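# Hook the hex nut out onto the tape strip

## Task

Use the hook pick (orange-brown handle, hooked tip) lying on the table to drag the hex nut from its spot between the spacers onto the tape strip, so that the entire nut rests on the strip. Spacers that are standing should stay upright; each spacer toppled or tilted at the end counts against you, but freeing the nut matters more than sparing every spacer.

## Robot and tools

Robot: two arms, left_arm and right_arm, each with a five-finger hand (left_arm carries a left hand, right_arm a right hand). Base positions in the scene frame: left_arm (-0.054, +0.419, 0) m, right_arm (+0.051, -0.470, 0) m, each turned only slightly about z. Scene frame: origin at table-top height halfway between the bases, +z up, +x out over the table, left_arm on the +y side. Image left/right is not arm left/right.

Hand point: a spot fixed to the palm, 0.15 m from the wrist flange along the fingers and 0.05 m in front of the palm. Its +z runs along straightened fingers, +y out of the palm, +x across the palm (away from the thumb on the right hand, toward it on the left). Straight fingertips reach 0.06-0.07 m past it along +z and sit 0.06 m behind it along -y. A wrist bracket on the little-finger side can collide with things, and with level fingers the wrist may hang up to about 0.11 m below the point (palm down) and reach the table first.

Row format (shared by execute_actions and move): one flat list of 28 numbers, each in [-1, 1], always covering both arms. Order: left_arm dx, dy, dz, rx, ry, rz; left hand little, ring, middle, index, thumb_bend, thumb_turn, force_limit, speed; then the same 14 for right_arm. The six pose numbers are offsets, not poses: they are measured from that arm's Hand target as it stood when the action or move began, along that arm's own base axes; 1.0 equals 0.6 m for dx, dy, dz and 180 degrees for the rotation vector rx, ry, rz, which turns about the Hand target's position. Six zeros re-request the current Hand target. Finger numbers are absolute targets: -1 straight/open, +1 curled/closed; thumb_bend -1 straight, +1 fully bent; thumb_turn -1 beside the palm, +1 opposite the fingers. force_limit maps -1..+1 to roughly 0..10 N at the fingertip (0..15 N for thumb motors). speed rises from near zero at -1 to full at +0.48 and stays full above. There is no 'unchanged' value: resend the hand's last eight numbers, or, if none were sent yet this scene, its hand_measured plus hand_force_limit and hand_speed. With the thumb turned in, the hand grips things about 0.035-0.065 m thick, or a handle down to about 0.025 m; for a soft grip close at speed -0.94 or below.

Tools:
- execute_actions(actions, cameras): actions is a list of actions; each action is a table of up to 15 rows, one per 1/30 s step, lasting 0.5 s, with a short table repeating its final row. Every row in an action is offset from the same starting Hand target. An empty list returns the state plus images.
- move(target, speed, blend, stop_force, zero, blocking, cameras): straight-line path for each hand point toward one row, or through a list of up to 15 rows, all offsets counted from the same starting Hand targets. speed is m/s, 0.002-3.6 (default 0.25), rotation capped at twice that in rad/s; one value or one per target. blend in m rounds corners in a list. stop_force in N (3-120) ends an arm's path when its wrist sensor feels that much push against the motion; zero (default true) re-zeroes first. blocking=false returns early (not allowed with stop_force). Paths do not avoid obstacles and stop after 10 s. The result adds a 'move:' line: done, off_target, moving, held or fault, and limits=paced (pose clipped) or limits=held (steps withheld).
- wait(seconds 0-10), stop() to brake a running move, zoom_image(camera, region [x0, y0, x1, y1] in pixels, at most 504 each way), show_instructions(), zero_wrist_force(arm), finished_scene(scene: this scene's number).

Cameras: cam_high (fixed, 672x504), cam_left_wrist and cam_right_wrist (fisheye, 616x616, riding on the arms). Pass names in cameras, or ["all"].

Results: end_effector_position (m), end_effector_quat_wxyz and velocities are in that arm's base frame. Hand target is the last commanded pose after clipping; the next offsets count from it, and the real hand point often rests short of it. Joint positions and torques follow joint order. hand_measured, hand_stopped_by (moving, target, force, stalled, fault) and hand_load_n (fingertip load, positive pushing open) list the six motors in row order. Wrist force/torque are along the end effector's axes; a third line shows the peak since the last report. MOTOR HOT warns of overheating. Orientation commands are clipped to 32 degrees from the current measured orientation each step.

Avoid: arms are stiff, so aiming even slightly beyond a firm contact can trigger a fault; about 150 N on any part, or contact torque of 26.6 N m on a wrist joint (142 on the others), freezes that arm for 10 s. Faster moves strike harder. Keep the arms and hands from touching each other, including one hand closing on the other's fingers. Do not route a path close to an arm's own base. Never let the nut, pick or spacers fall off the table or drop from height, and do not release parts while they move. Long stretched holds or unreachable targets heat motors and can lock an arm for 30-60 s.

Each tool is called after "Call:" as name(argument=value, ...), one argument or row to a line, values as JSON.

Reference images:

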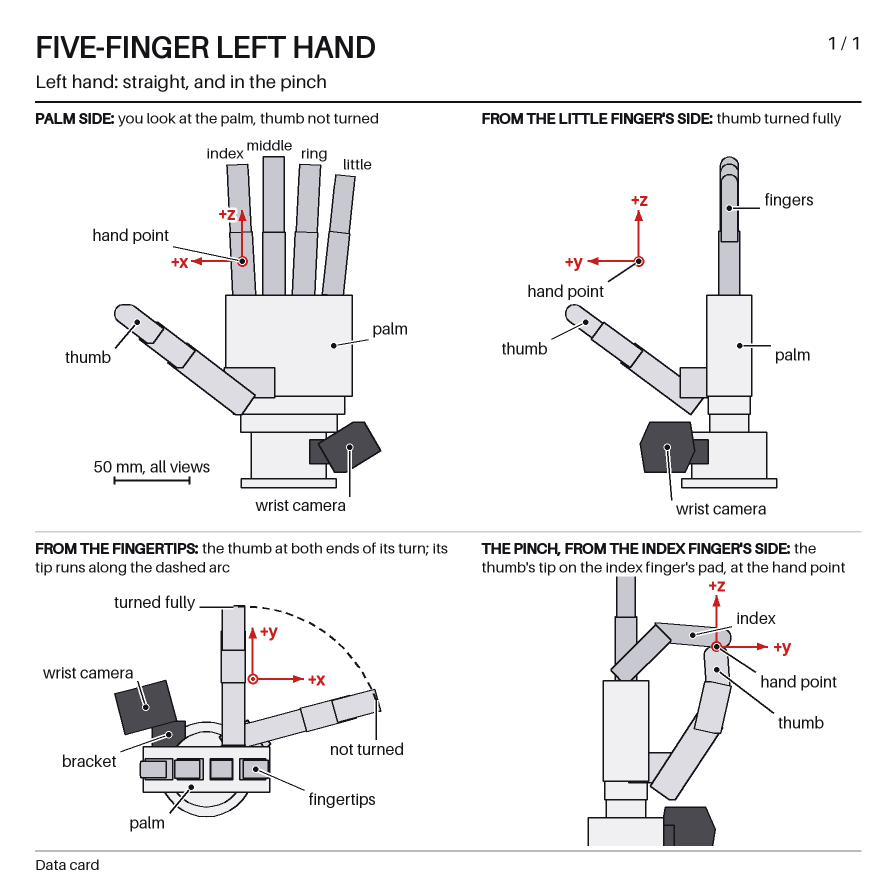

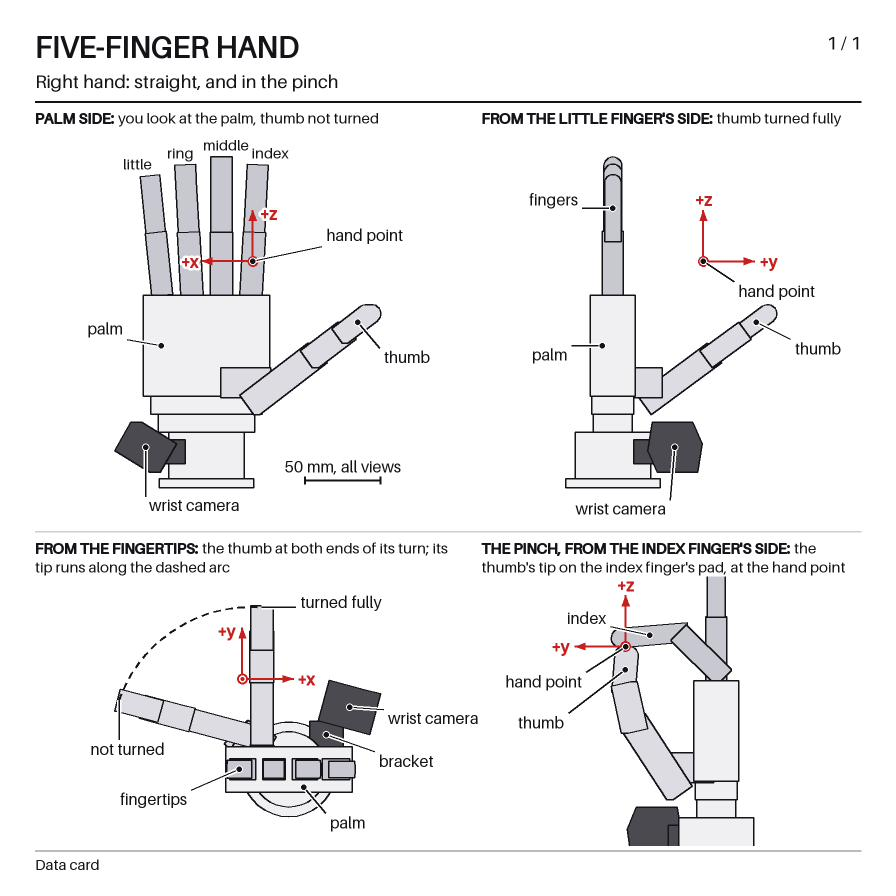

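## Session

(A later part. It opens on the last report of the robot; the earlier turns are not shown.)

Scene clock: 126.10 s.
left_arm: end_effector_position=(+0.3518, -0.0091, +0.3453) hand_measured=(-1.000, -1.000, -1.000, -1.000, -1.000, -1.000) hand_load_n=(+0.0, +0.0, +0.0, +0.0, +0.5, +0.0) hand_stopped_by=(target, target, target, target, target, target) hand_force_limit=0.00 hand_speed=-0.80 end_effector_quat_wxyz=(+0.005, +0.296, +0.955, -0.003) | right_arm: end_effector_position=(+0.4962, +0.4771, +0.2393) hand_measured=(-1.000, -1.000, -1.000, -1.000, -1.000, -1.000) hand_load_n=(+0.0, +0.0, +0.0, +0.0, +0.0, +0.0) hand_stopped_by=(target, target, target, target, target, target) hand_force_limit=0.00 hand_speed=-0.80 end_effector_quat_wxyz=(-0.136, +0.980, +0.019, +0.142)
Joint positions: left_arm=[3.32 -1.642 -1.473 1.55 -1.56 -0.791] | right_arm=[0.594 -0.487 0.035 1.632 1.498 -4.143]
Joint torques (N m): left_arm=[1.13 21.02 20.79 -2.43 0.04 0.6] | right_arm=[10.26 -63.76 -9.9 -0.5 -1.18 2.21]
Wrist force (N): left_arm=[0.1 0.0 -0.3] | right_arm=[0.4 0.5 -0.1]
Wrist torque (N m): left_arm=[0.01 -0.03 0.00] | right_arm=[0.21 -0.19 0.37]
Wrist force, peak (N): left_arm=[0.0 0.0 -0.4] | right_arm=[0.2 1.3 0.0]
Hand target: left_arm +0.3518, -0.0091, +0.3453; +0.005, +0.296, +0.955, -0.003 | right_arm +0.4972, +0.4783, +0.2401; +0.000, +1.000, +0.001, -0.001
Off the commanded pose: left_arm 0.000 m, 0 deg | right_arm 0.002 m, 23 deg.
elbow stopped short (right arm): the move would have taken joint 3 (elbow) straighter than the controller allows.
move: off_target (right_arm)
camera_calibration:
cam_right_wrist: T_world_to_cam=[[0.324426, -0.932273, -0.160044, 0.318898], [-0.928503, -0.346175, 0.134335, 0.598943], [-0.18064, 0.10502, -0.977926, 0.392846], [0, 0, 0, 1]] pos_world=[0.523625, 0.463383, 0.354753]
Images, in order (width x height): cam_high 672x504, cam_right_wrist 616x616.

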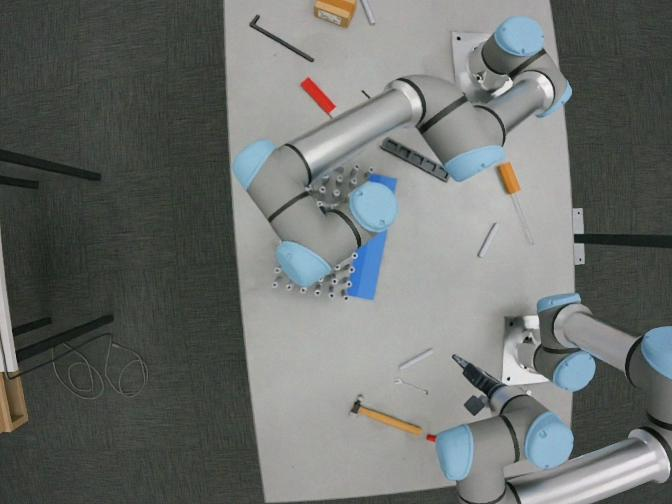

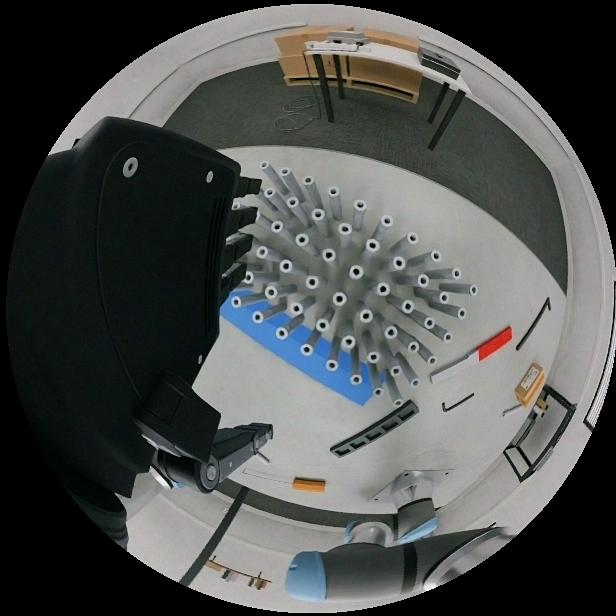

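Call:
move(
  target=[
    [0,0,0,0,0,0,-1,-1,-1,-1,-1,-1,0,-0.8,-0.15,-0.1,0.1,0,0,-0.1,-1,-1,-1,-1,-1,-1,0,-0.8],
    [0,0,0,0,0,0,-1,-1,-1,-1,-1,-1,0,-0.8,-0.412,-0.247,0.183,0,0,-0.389,-1,-1,-1,-1,-1,-1,0,-0.8],
  ],
  speed=0.5,
  blend=[0.05,0],
  cameras=["cam_right_wrist","cam_high"],
)

Scene clock: 214.83 s.
left_arm: end_effector_position=(+0.3518, -0.0091, +0.3453) hand_measured=(-1.000, -1.000, -1.000, -1.000, -1.000, -1.000) hand_load_n=(+0.0, +0.0, +0.0, +0.0, +0.0, +0.0) hand_stopped_by=(target, target, target, target, target, target) hand_force_limit=0.00 hand_speed=-0.80 end_effector_quat_wxyz=(+0.005, +0.296, +0.955, -0.003) | right_arm: end_effector_position=(+0.2501, +0.3300, +0.3499) hand_measured=(-1.000, -1.000, -1.000, -1.000, -1.000, -1.000) hand_load_n=(+0.0, +0.0, +0.0, +0.0, -0.5, +0.0) hand_stopped_by=(target, target, target, target, target, target) hand_force_limit=0.00 hand_speed=-0.80 end_effector_quat_wxyz=(+0.000, +0.820, -0.573, +0.000)
Joint positions: left_arm=[3.32 -1.642 -1.473 1.55 -1.56 -0.791] | right_arm=[0.492 -1.233 1.14 1.664 1.57 -3]
Joint torques (N m): left_arm=[1.11 21.6 21.17 -2.35 -0.11 0.58] | right_arm=[13.34 -41.03 -11.03 4.85 -2.02 2.12]
Wrist force (N): left_arm=[0.1 0.0 0.0] | right_arm=[-0.1 1.0 -0.2]
Wrist torque (N m): left_arm=[0.00 -0.02 0.01] | right_arm=[0.36 -0.14 0.25]
Wrist force, peak (N): left_arm=[-0.2 0.0 -0.4] | right_arm=[0.4 2.4 -0.5]
Hand target: left_arm +0.3518, -0.0091, +0.3453; +0.005, +0.296, +0.955, -0.003 | right_arm +0.2500, +0.3301, +0.3499; +0.000, +0.820, -0.573, +0.000
Off the commanded pose: left_arm 0.000 m, 0 deg | right_arm 0.000 m, 0 deg.
elbow stopped short (right arm): the move would have taken joint 3 (elbow) straighter than the controller allows.
move: done
camera_calibration:
cam_right_wrist: T_world_to_cam=[[-0.813633, -0.581125, 0.0172045, 0.386046], [-0.5052, 0.721356, 0.473729, -0.272238], [-0.287706, 0.376749, -0.880503, 0.374976], [0, 0, 0, 1]] pos_world=[0.284448, 0.279449, 0.452492]
Images, in order (width x height): cam_high 672x504, cam_right_wrist 616x616.

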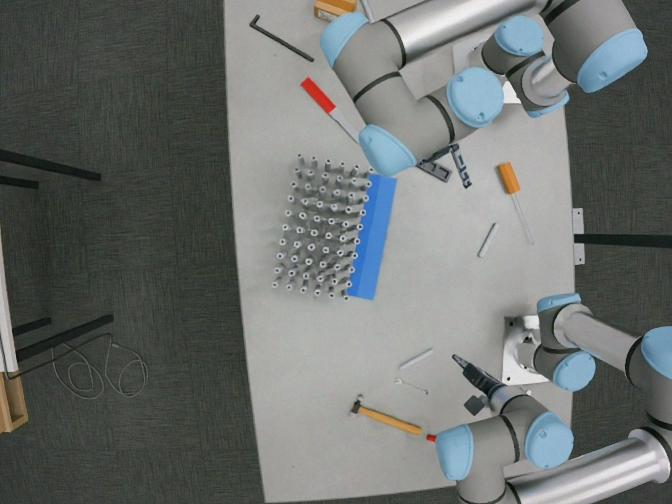

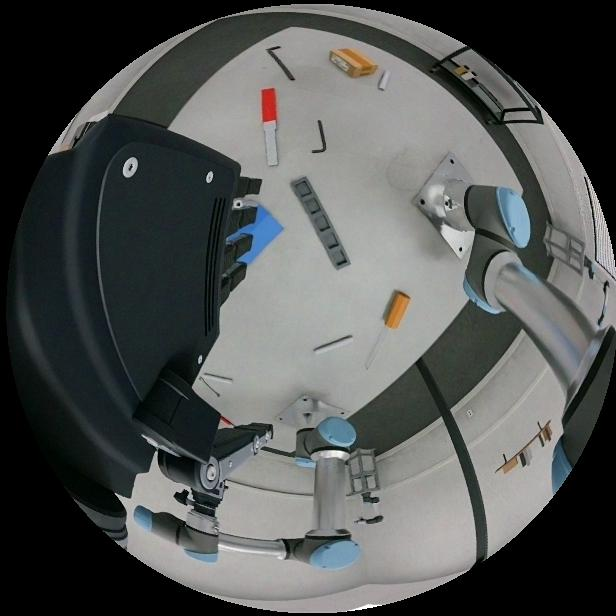

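Call:
move(
  target=[0,0,0,0,0,0,-1,-1,-1,-1,-1,-1,0,-0.8,-0.508,0.0715,-0.25,0.095,-0.261,0,-0.4,-0.4,-0.4,-0.4,-1,1,0,0],
  speed=0.3,
  cameras=["cam_right_wrist","cam_high"],
)

Scene clock: 225.00 s.
left_arm: end_effector_position=(+0.3518, -0.0091, +0.3453) hand_measured=(-1.000, -1.000, -1.000, -1.000, -1.000, -1.000) hand_load_n=(+0.0, +0.0, +0.0, +0.0, +0.0, +0.0) hand_stopped_by=(target, target, target, target, target, target) hand_force_limit=0.00 hand_speed=-0.80 end_effector_quat_wxyz=(+0.005, +0.296, +0.955, -0.003) | right_arm: end_effector_position=(-0.0548, +0.3730, +0.2000) hand_measured=(-0.400, -0.400, -0.400, -0.400, -1.000, +1.000) hand_load_n=(+0.0, +0.0, +0.0, +0.0, +0.0, +0.0) hand_stopped_by=(target, target, target, target, target, target) hand_force_limit=0.00 hand_speed=0.00 end_effector_quat_wxyz=(-0.346, +0.743, -0.519, +0.242) end_effector_velocity=(+0.000, +0.001, +0.000) end_effector_angular_velocity=(+0.006, +0.000, -0.004)
Joint positions: left_arm=[3.32 -1.642 -1.473 1.55 -1.56 -0.791] | right_arm=[1.749 -1.433 1.844 0.958 2.426 -1.836]
Joint velocities: left_arm=[within noise] | right_arm=[0.001 0.001 -0.001 -0.001 0.002 0.006]
Joint torques (N m): left_arm=[0.98 21 21.56 -2.41 -0.09 0.54] | right_arm=[13.19 -10.22 -8.67 1.62 3.09 2.02]
Wrist force (N): left_arm=[-0.1 0.1 -0.2] | right_arm=[0.2 -0.4 -0.3]
Wrist torque (N m): left_arm=[0.04 0.00 0.00] | right_arm=[-0.05 -0.09 0.33]
Wrist force, peak (N): left_arm=[-0.3 0.2 -0.3] | right_arm=[-0.6 2.2 -1.1]
Hand target: left_arm +0.3518, -0.0091, +0.3453; +0.005, +0.296, +0.955, -0.003 | right_arm -0.0548, +0.3730, +0.1999; -0.346, +0.743, -0.519, +0.242
Off the commanded pose: left_arm 0.000 m, 0 deg | right_arm 0.000 m, 0 deg.
move: done
camera_calibration:
cam_right_wrist: T_world_to_cam=[[-0.502877, -0.467688, -0.726899, 0.289072], [-0.769589, 0.625124, 0.130205, -0.29611], [0.393507, 0.624891, -0.674288, 0.042666], [0, 0, 0, 1]] pos_world=[-0.0993041, 0.293639, 0.277451]
Images, in order (width x height): cam_high 672x504, cam_right_wrist 616x616.

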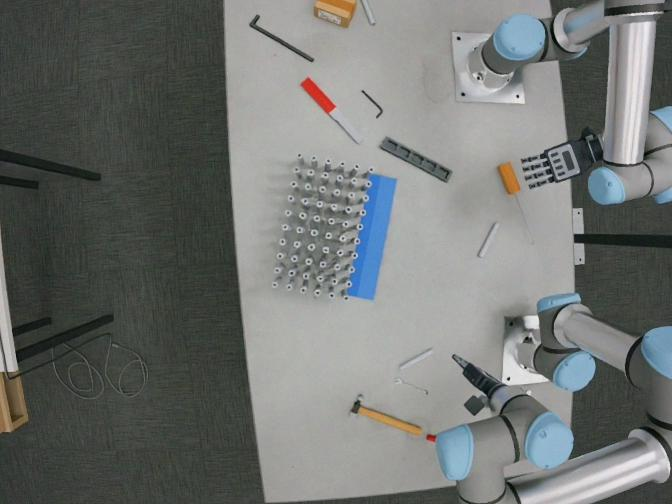

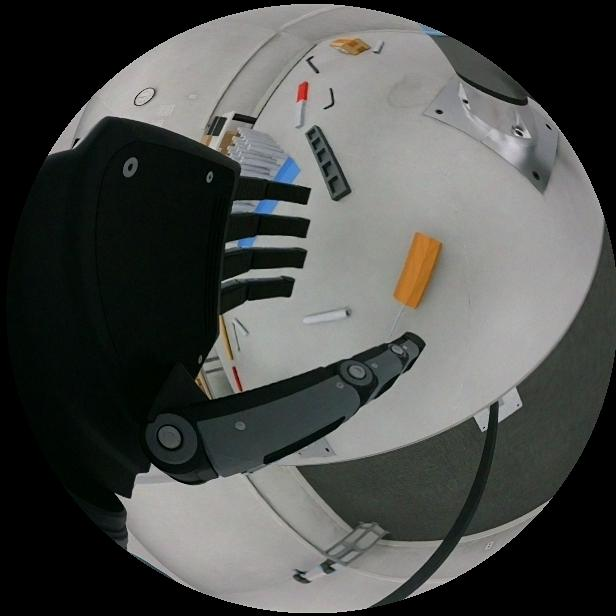

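Call:
zoom_image(
  camera="cam_right_wrist",
  region=[370, 210, 470, 310],
)

Call:
zoom_image(
  camera="cam_right_wrist",
  region=[330, 270, 430, 370],
)

Call:
zoom_image(
  camera="cam_high",
  region=[490, 150, 550, 210],
)

Scaled by 5.040 from the camera's 616x616 image, which has a finer 880x880 frame.

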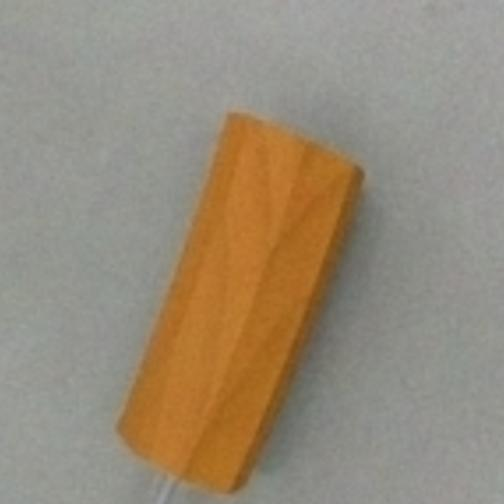

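Scaled by 5.040 from the camera's 616x616 image, which has a finer 880x880 frame.

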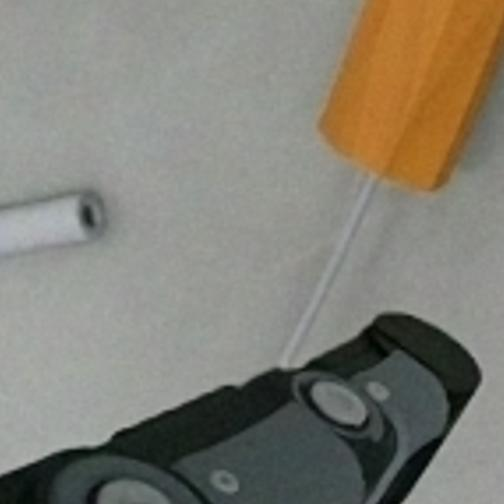

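Scaled by 8.400 from the camera's 672x504 image, which has a finer 960x720 frame.

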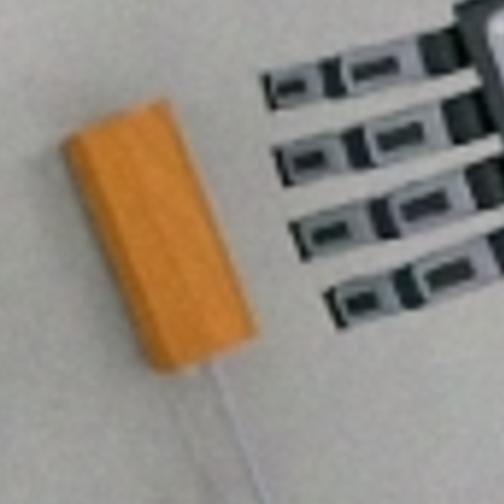

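Call:
move(
  target=[0,0,0,0,0,0,-1,-1,-1,-1,-1,-1,0,-0.8,0.0097,0.006,-0.167,0.0164,-0.0413,0.0094,-0.4,-0.4,-0.4,-0.4,-0.6,1,0,0],
  speed=0.2,
  cameras=["cam_right_wrist","cam_high"],
)

Call:
zoom_image(
  camera="cam_right_wrist",
  region=[280, 180, 480, 380],
)

Call:
zoom_image(
  camera="cam_high",
  region=[480, 130, 560, 210],
)

Scene clock: 246.33 s.
left_arm: end_effector_position=(+0.3518, -0.0091, +0.3453) hand_measured=(-1.000, -1.000, -1.000, -1.000, -1.000, -1.000) hand_load_n=(+0.0, +0.0, +0.0, +0.0, +0.0, +0.0) hand_stopped_by=(target, target, target, target, target, target) hand_force_limit=0.00 hand_speed=-0.80 end_effector_quat_wxyz=(+0.005, +0.296, +0.955, -0.003) | right_arm: end_effector_position=(-0.0491, +0.3766, +0.0998) hand_measured=(-0.400, -0.400, -0.400, -0.400, -0.600, +1.000) hand_load_n=(+0.0, +0.0, +0.0, +0.0, +0.0, +0.0) hand_stopped_by=(target, target, target, target, target, target) hand_force_limit=0.00 hand_speed=0.00 end_effector_quat_wxyz=(-0.402, +0.724, -0.490, +0.271)
Joint positions: left_arm=[3.32 -1.642 -1.473 1.55 -1.56 -0.791] | right_arm=[1.808 -1.268 2.001 0.611 2.566 -1.838]
Joint torques (N m): left_arm=[0.93 20.91 21.39 -2.47 -0.12 0.72] | right_arm=[-14.12 -12.89 -7.53 0.28 2.32 2.02]
Wrist force (N): left_arm=[0.2 0.0 -0.1] | right_arm=[0.4 -0.7 -0.2]
Wrist torque (N m): left_arm=[0.01 -0.04 0.01] | right_arm=[-0.16 -0.10 0.37]
Wrist force, peak (N): left_arm=[-0.2 -0.2 -0.3] | right_arm=[-0.2 -2.5 -1.4]
Hand target: left_arm +0.3518, -0.0091, +0.3453; +0.005, +0.296, +0.955, -0.003 | right_arm -0.0490, +0.3766, +0.0997; -0.402, +0.724, -0.491, +0.271
Off the commanded pose: left_arm 0.000 m, 0 deg | right_arm 0.000 m, 0 deg.
move: done
camera_calibration:
cam_right_wrist: T_world_to_cam=[[-0.38956, -0.441635, -0.808209, 0.224612], [-0.800179, 0.596795, 0.0595788, -0.264715], [0.456023, 0.669921, -0.585875, -0.0521229], [0, 0, 0, 1]] pos_world=[-0.10055, 0.292095, 0.166768]
Images, in order (width x height): cam_high 672x504, cam_right_wrist 616x616.

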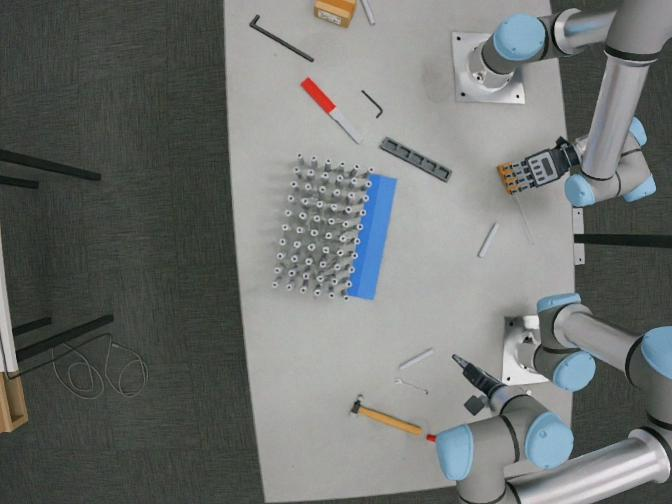

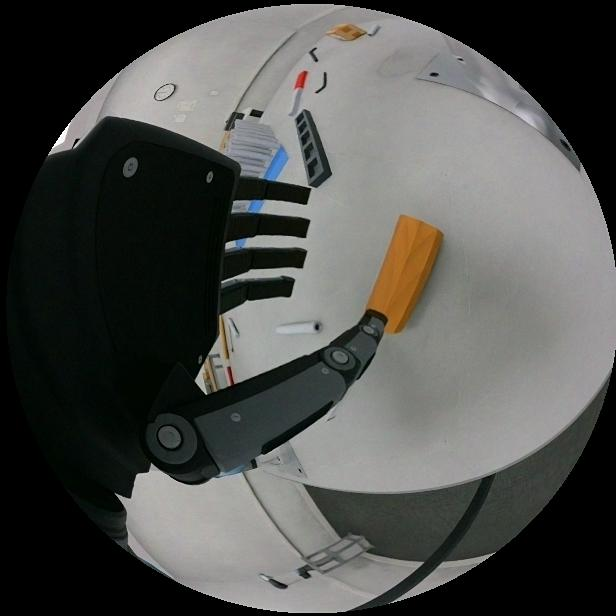

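Scaled by 2.520 from the camera's 616x616 image, which has a finer 880x880 frame.

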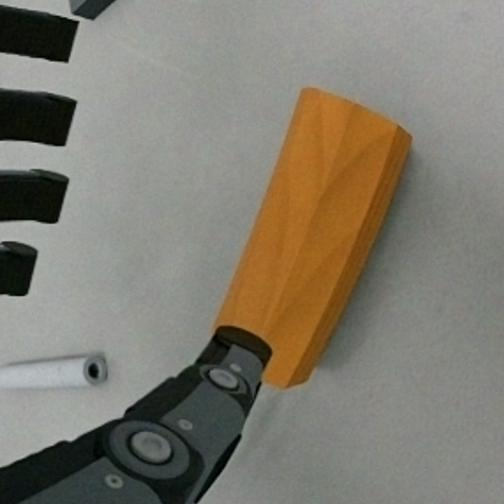

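Scaled by 6.300 from the camera's 672x504 image, which has a finer 960x720 frame.

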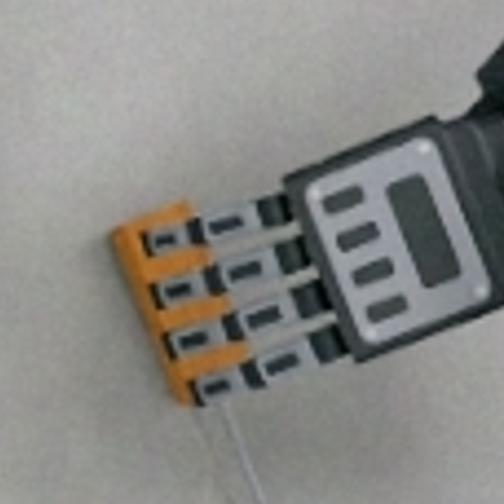

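Call:
move(
  target=[0,0,0,0,0,0,-1,-1,-1,-1,-1,-1,0,-0.8,0,-0.0033,-0.1255,0,0,0,-0.4,-0.4,-0.4,-0.4,-0.6,1,0,0],
  speed=0.06,
  stop_force=8,
  cameras=["cam_right_wrist","cam_high"],
)

Call:
zoom_image(
  camera="cam_right_wrist",
  region=[220, 160, 460, 400],
)

Call:
zoom_image(
  camera="cam_high",
  region=[480, 130, 560, 210],
)

Scene clock: 261.50 s.
left_arm: end_effector_position=(+0.3518, -0.0091, +0.3453) hand_measured=(-1.000, -1.000, -1.000, -1.000, -1.000, -1.000) hand_load_n=(+0.0, +0.0, +0.0, +0.0, +0.0, +0.0) hand_stopped_by=(target, target, target, target, target, target) hand_force_limit=0.00 hand_speed=-0.80 end_effector_quat_wxyz=(+0.005, +0.296, +0.955, -0.003) | right_arm: end_effector_position=(-0.0490, +0.3746, +0.0244) hand_measured=(-0.400, -0.400, -0.400, -0.400, -0.600, +1.000) hand_load_n=(+0.0, +0.0, +0.0, +0.0, +0.0, +0.0) hand_stopped_by=(target, target, target, target, target, target) hand_force_limit=0.00 hand_speed=0.00 end_effector_quat_wxyz=(-0.402, +0.724, -0.491, +0.271)
Joint positions: left_arm=[3.32 -1.642 -1.473 1.55 -1.56 -0.791] | right_arm=[1.809 -1.124 2.059 0.411 2.567 -1.835]
Joint torques (N m): left_arm=[0.52 20.56 22.5 -2.6 -0.04 0.87] | right_arm=[2.93 -39.05 -17.06 0.85 2.65 -2.1]
Wrist force (N): left_arm=[0.0 0.0 -0.2] | right_arm=[0.3 -0.9 -0.1]
Wrist torque (N m): left_arm=[0.01 -0.01 0.00] | right_arm=[-0.19 -0.08 0.24]
Wrist force, peak (N): left_arm=[0.2 0.3 -0.4] | right_arm=[0.2 -1.4 -0.6]
Hand target: left_arm +0.3518, -0.0091, +0.3453; +0.005, +0.296, +0.955, -0.003 | right_arm -0.0490, +0.3746, +0.0244; -0.402, +0.724, -0.491, +0.271
Off the commanded pose: left_arm 0.000 m, 0 deg | right_arm 0.000 m, 0 deg.
move: done
camera_calibration:
cam_right_wrist: T_world_to_cam=[[-0.389526, -0.441505, -0.808296, 0.162763], [-0.800027, 0.597011, 0.0594437, -0.259065], [0.456317, 0.669814, -0.585768, -0.0949072], [0, 0, 0, 1]] pos_world=[-0.100551, 0.290096, 0.0913673]
Images, in order (width x height): cam_high 672x504, cam_right_wrist 616x616.

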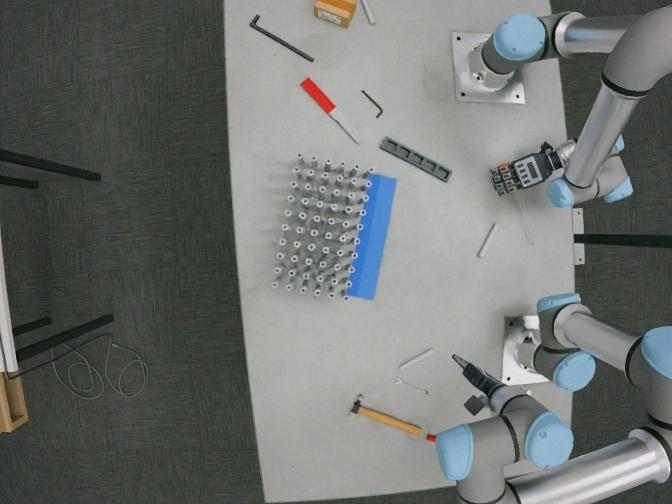

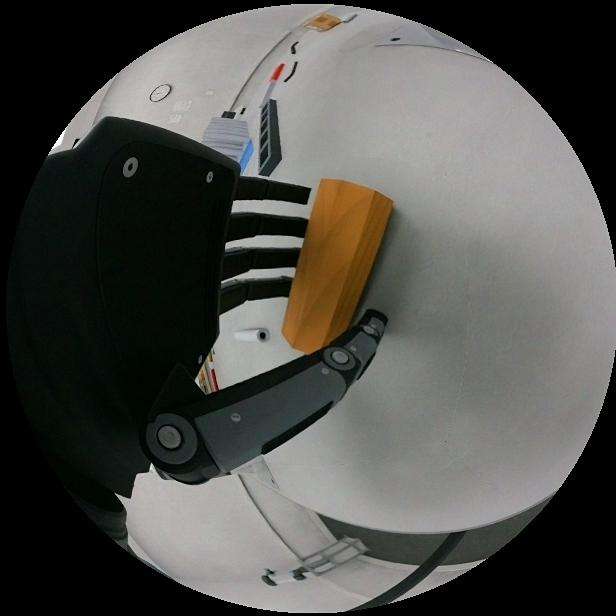

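Scaled by 2.100 from the camera's 616x616 image, which has a finer 880x880 frame.

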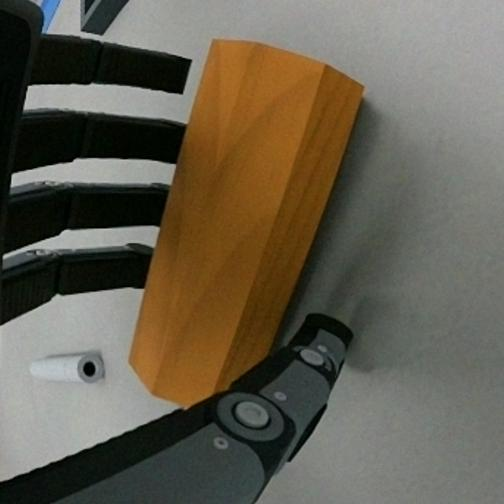

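Scaled by 6.300 from the camera's 672x504 image, which has a finer 960x720 frame.

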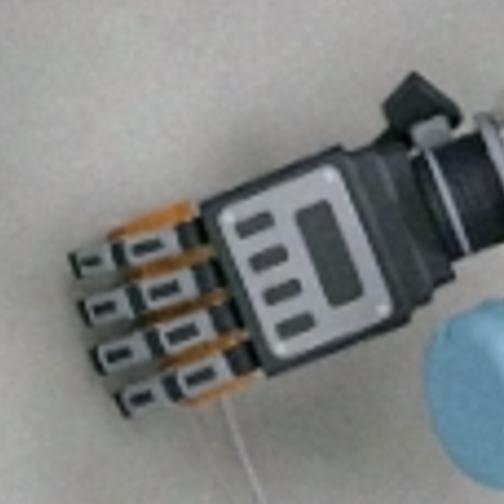

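Call:
move(
  target=[0,0,0,0,0,0,-1,-1,-1,-1,-1,-1,0,-0.8,0,0,0,0,0,0,0.4,0.4,0.4,0.4,0.3,1,-0.2,-0.92],
  cameras=["cam_right_wrist","cam_high"],
)

Call:
zoom_image(
  camera="cam_right_wrist",
  region=[220, 160, 460, 400],
)

Scene clock: 266.97 s.
left_arm: end_effector_position=(+0.3518, -0.0091, +0.3453) hand_measured=(-1.000, -1.000, -1.000, -1.000, -1.000, -1.000) hand_load_n=(+0.0, +0.0, +0.0, +0.0, -0.5, +0.0) hand_stopped_by=(target, target, target, target, target, target) hand_force_limit=0.00 hand_speed=-0.80 end_effector_quat_wxyz=(+0.005, +0.296, +0.955, -0.003) | right_arm: end_effector_position=(-0.0490, +0.3746, +0.0244) hand_measured=(-0.042, -0.080, -0.096, -0.080, -0.444, +1.000) hand_load_n=(+5.0, +2.0, +0.5, +5.0, +7.5, +0.5) hand_stopped_by=(force, force, force, force, force, target) hand_force_limit=-0.20 hand_speed=-0.92 end_effector_quat_wxyz=(-0.402, +0.724, -0.491, +0.271)
Joint positions: left_arm=[3.32 -1.642 -1.473 1.55 -1.56 -0.791] | right_arm=[1.809 -1.124 2.059 0.411 2.567 -1.835]
Joint torques (N m): left_arm=[1.03 20.58 22.64 -2.37 -0.04 0.87] | right_arm=[-10.24 -35.68 -15.39 0.42 0.2 -2.09]
Wrist force (N): left_arm=[0.0 0.1 -0.3] | right_arm=[0.9 -8.3 -2.8]
Wrist torque (N m): left_arm=[0.03 -0.01 0.00] | right_arm=[-0.44 -0.19 0.05]
Wrist force, peak (N): left_arm=[0.2 0.2 -0.3] | right_arm=[0.8 -8.7 -2.9]
Hand target: left_arm +0.3518, -0.0091, +0.3453; +0.005, +0.296, +0.955, -0.003 | right_arm -0.0490, +0.3746, +0.0244; -0.402, +0.724, -0.491, +0.271
Off the commanded pose: left_arm 0.000 m, 0 deg | right_arm 0.000 m, 0 deg.
move: done
camera_calibration:
cam_right_wrist: T_world_to_cam=[[-0.389571, -0.441427, -0.808317, 0.162738], [-0.800024, 0.597006, 0.0595443, -0.259072], [0.456286, 0.66987, -0.585729, -0.0949302], [0, 0, 0, 1]] pos_world=[-0.100551, 0.290096, 0.0913671]
Images, in order (width x height): cam_high 672x504, cam_right_wrist 616x616.

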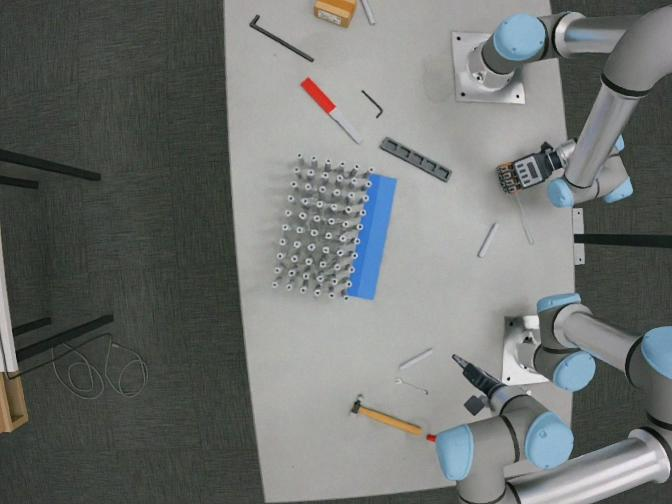

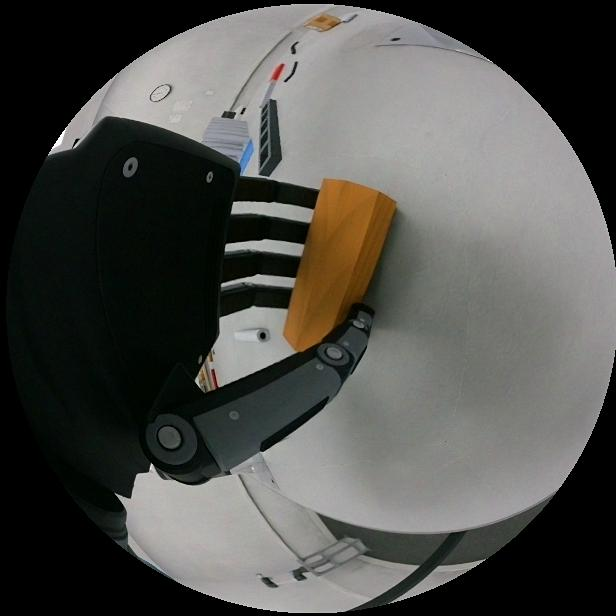

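Scaled by 2.100 from the camera's 616x616 image, which has a finer 880x880 frame.

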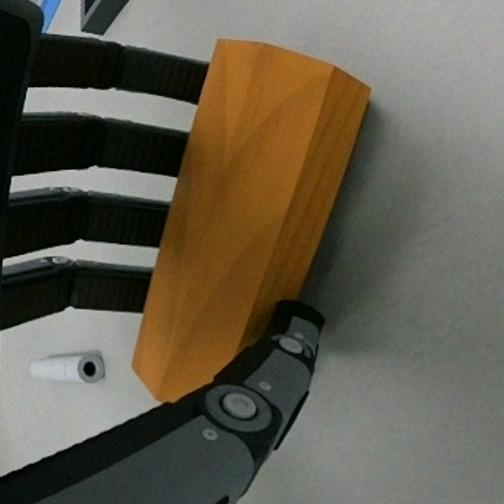

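Call:
move(
  target=[0,0,0,0,0,0,-1,-1,-1,-1,-1,-1,0,-0.8,0,0,0.06,0,0,0,0.4,0.4,0.4,0.4,0.3,1,-0.2,-0.92],
  speed=0.08,
  cameras=["cam_right_wrist"],
)

Call:
zoom_image(
  camera="cam_right_wrist",
  region=[220, 160, 460, 400],
)

Scene clock: 270.00 s.
left_arm: end_effector_position=(+0.3518, -0.0091, +0.3453) hand_measured=(-1.000, -1.000, -1.000, -1.000, -1.000, -1.000) hand_load_n=(+0.0, +0.0, +0.0, +0.0, +0.0, +0.0) hand_stopped_by=(target, target, target, target, target, target) hand_force_limit=0.00 hand_speed=-0.80 end_effector_quat_wxyz=(+0.005, +0.296, +0.955, -0.003) | right_arm: end_effector_position=(-0.0490, +0.3746, +0.0605) hand_measured=(-0.042, -0.080, -0.096, -0.080, -0.444, +1.000) hand_load_n=(+2.5, +1.0, +0.5, +5.5, +8.0, +1.5) hand_stopped_by=(force, force, force, force, force, target) hand_force_limit=-0.20 hand_speed=-0.92 end_effector_quat_wxyz=(-0.402, +0.724, -0.491, +0.271)
Joint positions: left_arm=[3.32 -1.642 -1.473 1.55 -1.56 -0.791] | right_arm=[1.809 -1.198 2.038 0.506 2.567 -1.835]
Joint torques (N m): left_arm=[0.52 20.07 22.73 -2.55 -0.04 1.05] | right_arm=[-1.3 -21.86 -3.92 1.52 0.06 2.1]
Wrist force (N): left_arm=[0.2 0.0 -0.3] | right_arm=[0.5 0.5 0.1]
Wrist torque (N m): left_arm=[0.02 -0.04 0.01] | right_arm=[-0.08 -0.12 0.29]
Wrist force, peak (N): left_arm=[-0.1 0.1 -0.5] | right_arm=[1.2 -8.8 -2.7]
Hand target: left_arm +0.3518, -0.0091, +0.3453; +0.005, +0.296, +0.955, -0.003 | right_arm -0.0490, +0.3746, +0.0604; -0.402, +0.724, -0.491, +0.271
Off the commanded pose: left_arm 0.000 m, 0 deg | right_arm 0.000 m, 0 deg.
move: done
camera_calibration:
cam_right_wrist: T_world_to_cam=[[-0.389629, -0.441301, -0.808358, 0.191839], [-0.79998, 0.597055, 0.0596453, -0.261159], [0.456313, 0.66991, -0.585662, -0.0739071], [0, 0, 0, 1]] pos_world=[-0.100451, 0.290096, 0.127367]
Images, in order (width x height): cam_right_wrist 616x616.

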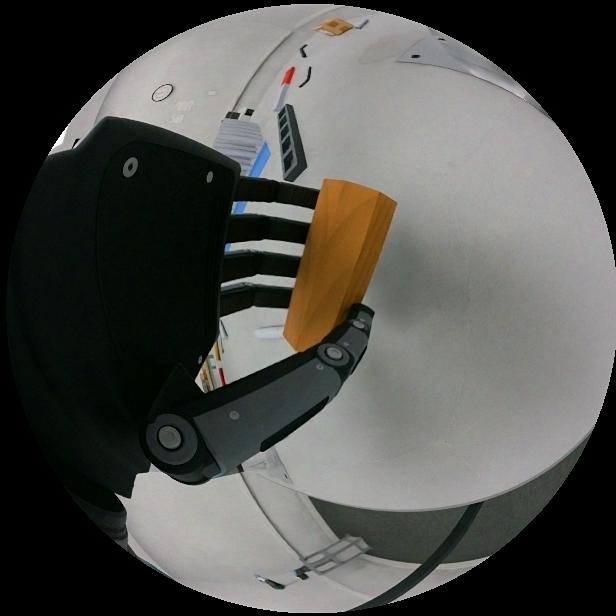

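Scaled by 2.100 from the camera's 616x616 image, which has a finer 880x880 frame.

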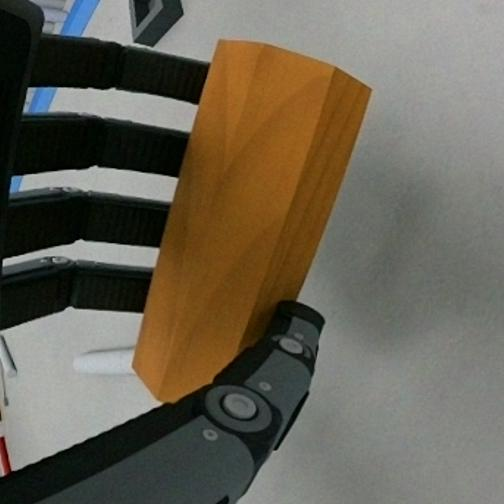

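Call:
move(
  target=[
    [0,0,0,0,0,0,-1,-1,-1,-1,-1,-1,0,-0.8,0,0,0,0,0,0,0.45,0.45,0.45,0.4,0.3,1,0.0,-0.92],
    [0,0,0,0,0,0,-1,-1,-1,-1,-1,-1,0,-0.8,0,0,0.317,0,0,0,0.45,0.45,0.45,0.4,0.3,1,0.0,-0.92],
    [0,0,0,0,0,0,-1,-1,-1,-1,-1,-1,0,-0.8,0.582,-0.075,0.483,-0.379,-0.339,0.175,0.45,0.45,0.45,0.4,0.3,1,0.0,-0.92],
  ],
  speed=0.25,
  cameras=["all"],
)

Call:
zoom_image(
  camera="cam_right_wrist",
  region=[220, 160, 460, 400],
)

Scene clock: 304.20 s.
left_arm: end_effector_position=(+0.3518, -0.0091, +0.3453) hand_measured=(-1.000, -1.000, -1.000, -1.000, -1.000, -1.000) hand_load_n=(+0.0, +0.0, +0.0, +0.0, +0.0, +0.0) hand_stopped_by=(target, target, target, target, target, target) hand_force_limit=0.00 hand_speed=-0.80 end_effector_quat_wxyz=(+0.005, +0.296, +0.955, -0.003) | right_arm: end_effector_position=(+0.3001, +0.3295, +0.3502) hand_measured=(-0.006, -0.060, -0.082, -0.080, -0.446, +1.000) hand_load_n=(+5.0, +2.0, +3.5, +4.0, +12.0, +6.0) hand_stopped_by=(force, force, force, force, force, target) hand_force_limit=0.00 hand_speed=-0.92 end_effector_quat_wxyz=(-0.182, +0.684, +0.183, +0.682)
Joint positions: left_arm=[3.32 -1.642 -1.473 1.55 -1.56 -0.791] | right_arm=[0.833 -1.953 2.147 -0.191 1.881 -4.711]
Joint torques (N m): left_arm=[1.24 19.88 23.84 -2.5 -0.11 1.21] | right_arm=[-7.98 5.44 -29.28 0.08 -1.94 -2.26]
Wrist force (N): left_arm=[0.0 -0.1 -0.1] | right_arm=[-0.8 0.3 0.5]
Wrist torque (N m): left_arm=[0.00 -0.01 0.00] | right_arm=[-0.14 -0.12 0.42]
Wrist force, peak (N): left_arm=[0.1 0.1 -0.4] | right_arm=[0.2 2.9 1.3]
Hand target: left_arm +0.3518, -0.0091, +0.3453; +0.005, +0.296, +0.955, -0.003 | right_arm +0.3002, +0.3296, +0.3502; -0.182, +0.684, +0.183, +0.682
Off the commanded pose: left_arm 0.000 m, 0 deg | right_arm 0.000 m, 0 deg.
move: done
camera_calibration:
cam_right_wrist: T_world_to_cam=[[0.466225, -0.843731, 0.265992, 0.0416479], [-0.298655, -0.433129, -0.850415, 0.535502], [0.83273, 0.317045, -0.45392, -0.0760978], [0, 0, 0, 1]] pos_world=[0.203882, 0.291207, 0.409779]

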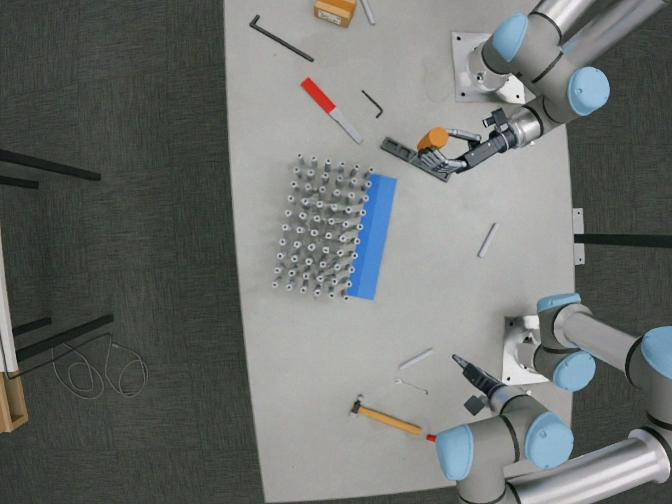

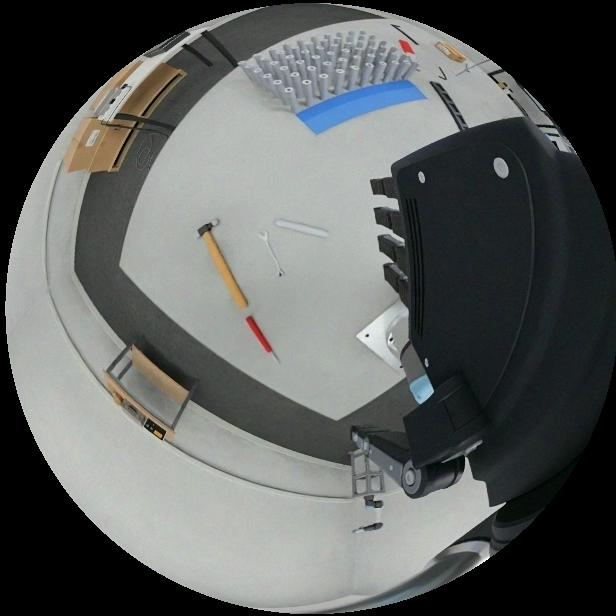

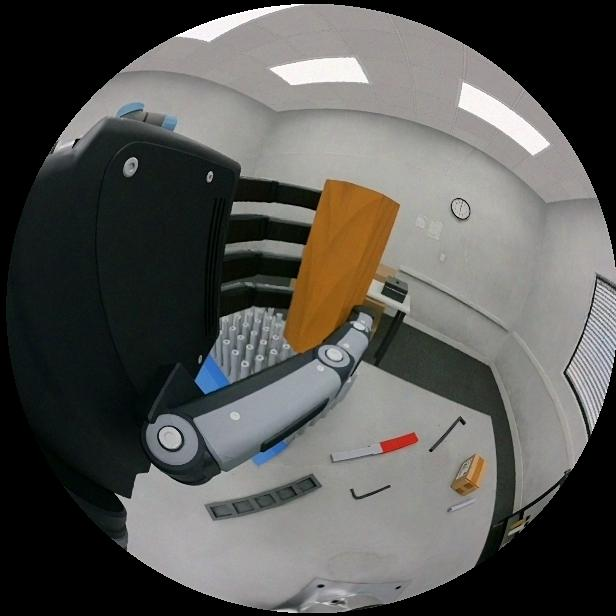

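Scaled by 2.100 from the camera's 616x616 image, which has a finer 880x880 frame.

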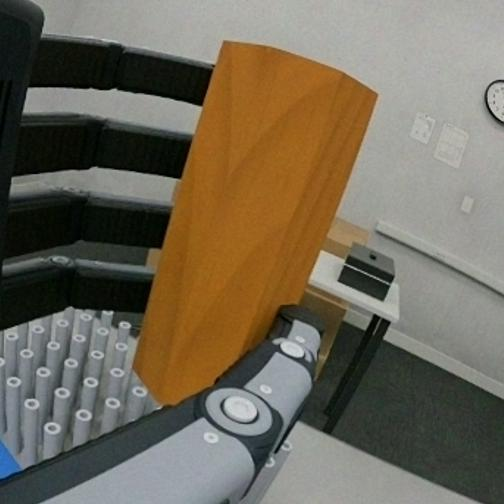

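Call:
move(
  target=[
    [0,0,0,0,0,0,-1,-1,-1,-1,-1,-1,0,-0.8,0.307,0.164,-0.067,0,0,0.167,0.45,0.45,0.45,0.4,0.3,1,0.0,-0.92],
    [0.196,-0.615,-0.33,-0.1945,-0.460,0.0998,-1,-1,-1,-1,-1,-1,0,-0.8,0.307,0.164,-0.067,0,0,0.167,0.45,0.45,0.45,0.4,0.3,1,0.0,-0.92],
  ],
  speed=0.3,
  cameras=["all"],
)

Scene clock: 342.67 s.
left_arm: end_effector_position=(+0.4694, -0.3781, +0.1473) hand_measured=(-1.000, -1.000, -1.000, -1.000, -1.000, -1.000) hand_load_n=(+0.0, +0.0, +0.0, +0.0, +0.0, +0.0) hand_stopped_by=(target, target, target, target, target, target) hand_force_limit=0.00 hand_speed=-0.80 end_effector_quat_wxyz=(+0.704, +0.073, +0.703, -0.071) end_effector_velocity=(+0.000, -0.001, +0.000) end_effector_angular_velocity=(-0.002, -0.002, +0.000) | right_arm: end_effector_position=(+0.4844, +0.4280, +0.3100) hand_measured=(-0.006, -0.060, -0.082, -0.080, -0.446, +1.000) hand_load_n=(+5.0, +2.5, +3.5, +4.5, +11.5, +6.5) hand_stopped_by=(force, force, force, force, force, target) hand_force_limit=0.00 hand_speed=-0.92 end_effector_quat_wxyz=(-0.353, +0.613, +0.354, +0.612)
Joint positions: left_arm=[2.38 -1.928 -2.02 3.95 -2.128 -1.568] | right_arm=[0.318 -1.562 1.944 -0.379 0.841 -4.715]
Joint velocities: left_arm=[-0.001 -0.001 -0.001 0.005 -0.001 0] | right_arm=[within noise]
Joint torques (N m): left_arm=[5.15 23.25 7.79 2.74 -1.8 -1.4] | right_arm=[-10.61 -8.99 -27.88 -3.54 -1.98 1.07]
Wrist force (N): left_arm=[-0.3 -1.0 0.2] | right_arm=[-0.8 0.1 0.2]
Wrist torque (N m): left_arm=[-0.31 -0.04 0.00] | right_arm=[-0.15 -0.10 0.53]
Wrist force, peak (N): left_arm=[0.7 -2.0 0.7] | right_arm=[-1.1 2.5 1.4]
Hand target: left_arm +0.4694, -0.3781, +0.1473; +0.704, +0.073, +0.703, -0.071 | right_arm +0.4844, +0.4280, +0.3100; -0.353, +0.613, +0.354, +0.612
Off the commanded pose: left_arm 0.000 m, 0 deg | right_arm 0.000 m, 0 deg.
move: done
camera_calibration:
cam_left_wrist: T_world_to_cam=[[-0.145138, -0.959403, -0.241828, -0.260603], [-0.418201, 0.280995, -0.8638, 0.433015], [0.896685, -0.0242372, -0.442006, -0.247586], [0, 0, 0, 1]] pos_world=[0.36527, -0.377699, 0.201583]
cam_right_wrist: T_world_to_cam=[[0.826169, -0.496545, 0.26625, -0.273462], [-0.041269, -0.524619, -0.850336, 0.513435], [0.56191, 0.691533, -0.453916, -0.308036], [0, 0, 0, 1]] pos_world=[0.420203, 0.346589, 0.369579]

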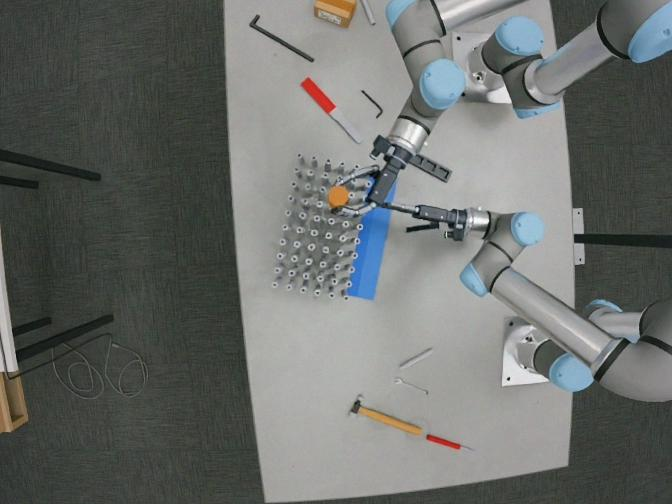

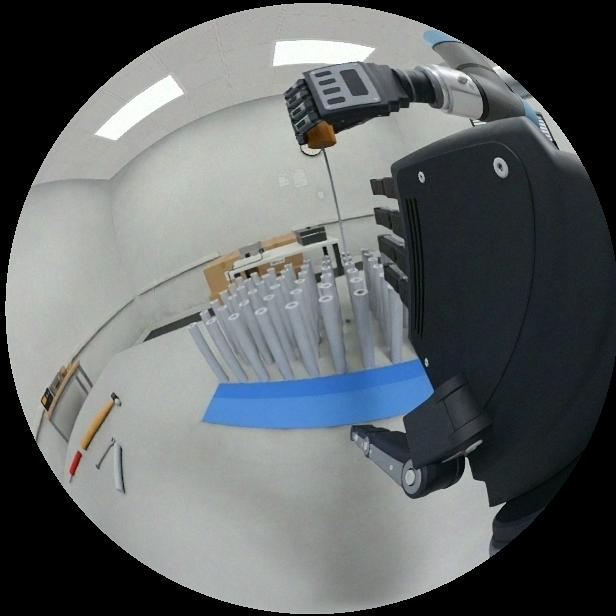

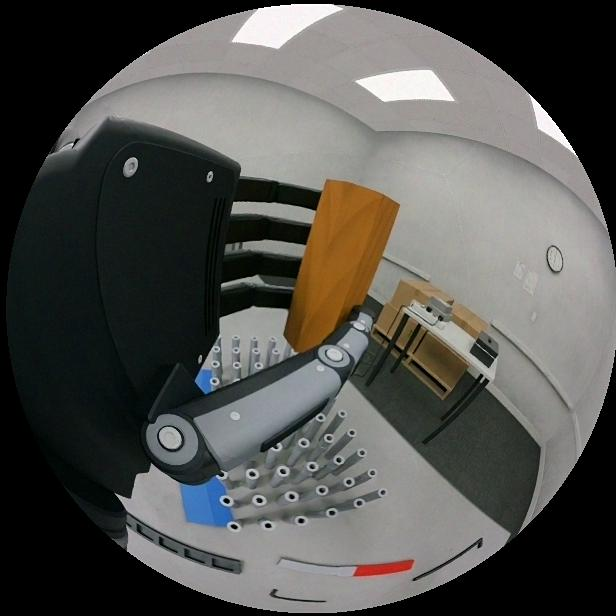

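Call:
zoom_image(
  camera="cam_left_wrist",
  region=[290, 230, 410, 350],
)

Call:
zoom_image(
  camera="cam_left_wrist",
  region=[315, 130, 395, 210],
)

Call:
zoom_image(
  camera="cam_left_wrist",
  region=[325, 300, 365, 340],
)

Call:
zoom_image(
  camera="cam_left_wrist",
  region=[325, 225, 365, 265],
)

Scaled by 4.200 from the camera's 616x616 image, which has a finer 880x880 frame.

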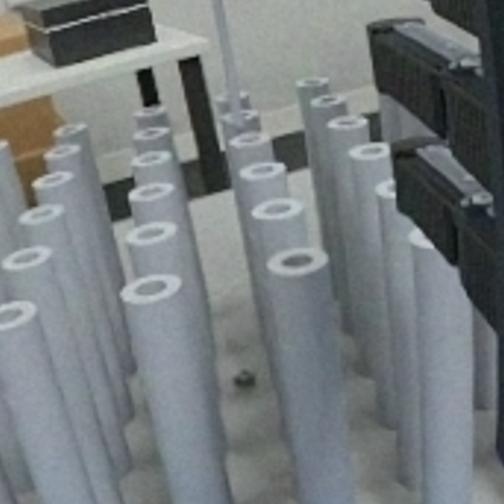

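Scaled by 6.300 from the camera's 616x616 image, which has a finer 880x880 frame.

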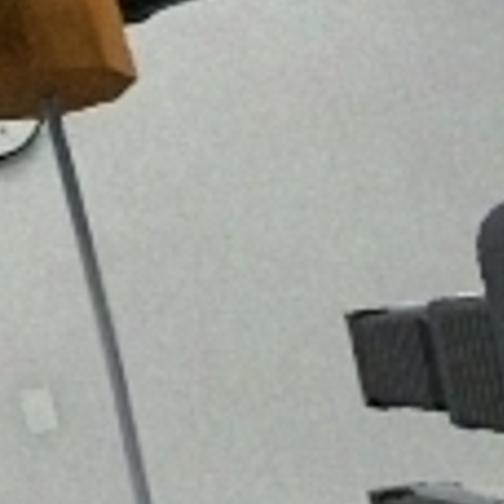

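Scaled by 12.600 from the camera's 616x616 image, which has a finer 880x880 frame.

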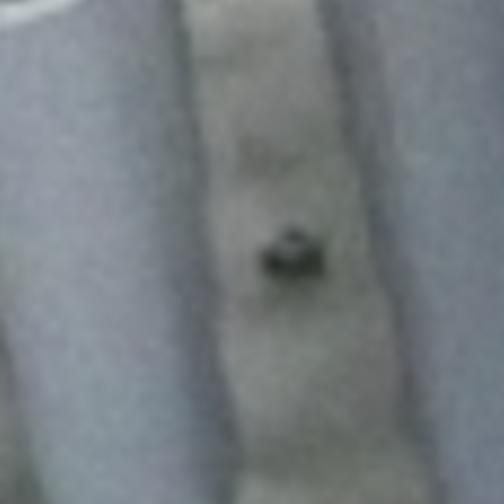

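Scaled by 12.600 from the camera's 616x616 image, which has a finer 880x880 frame.

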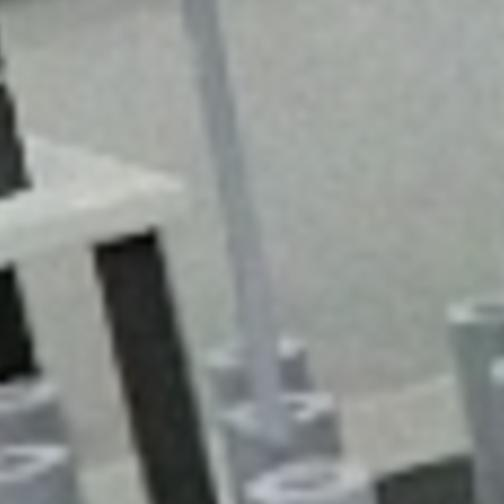

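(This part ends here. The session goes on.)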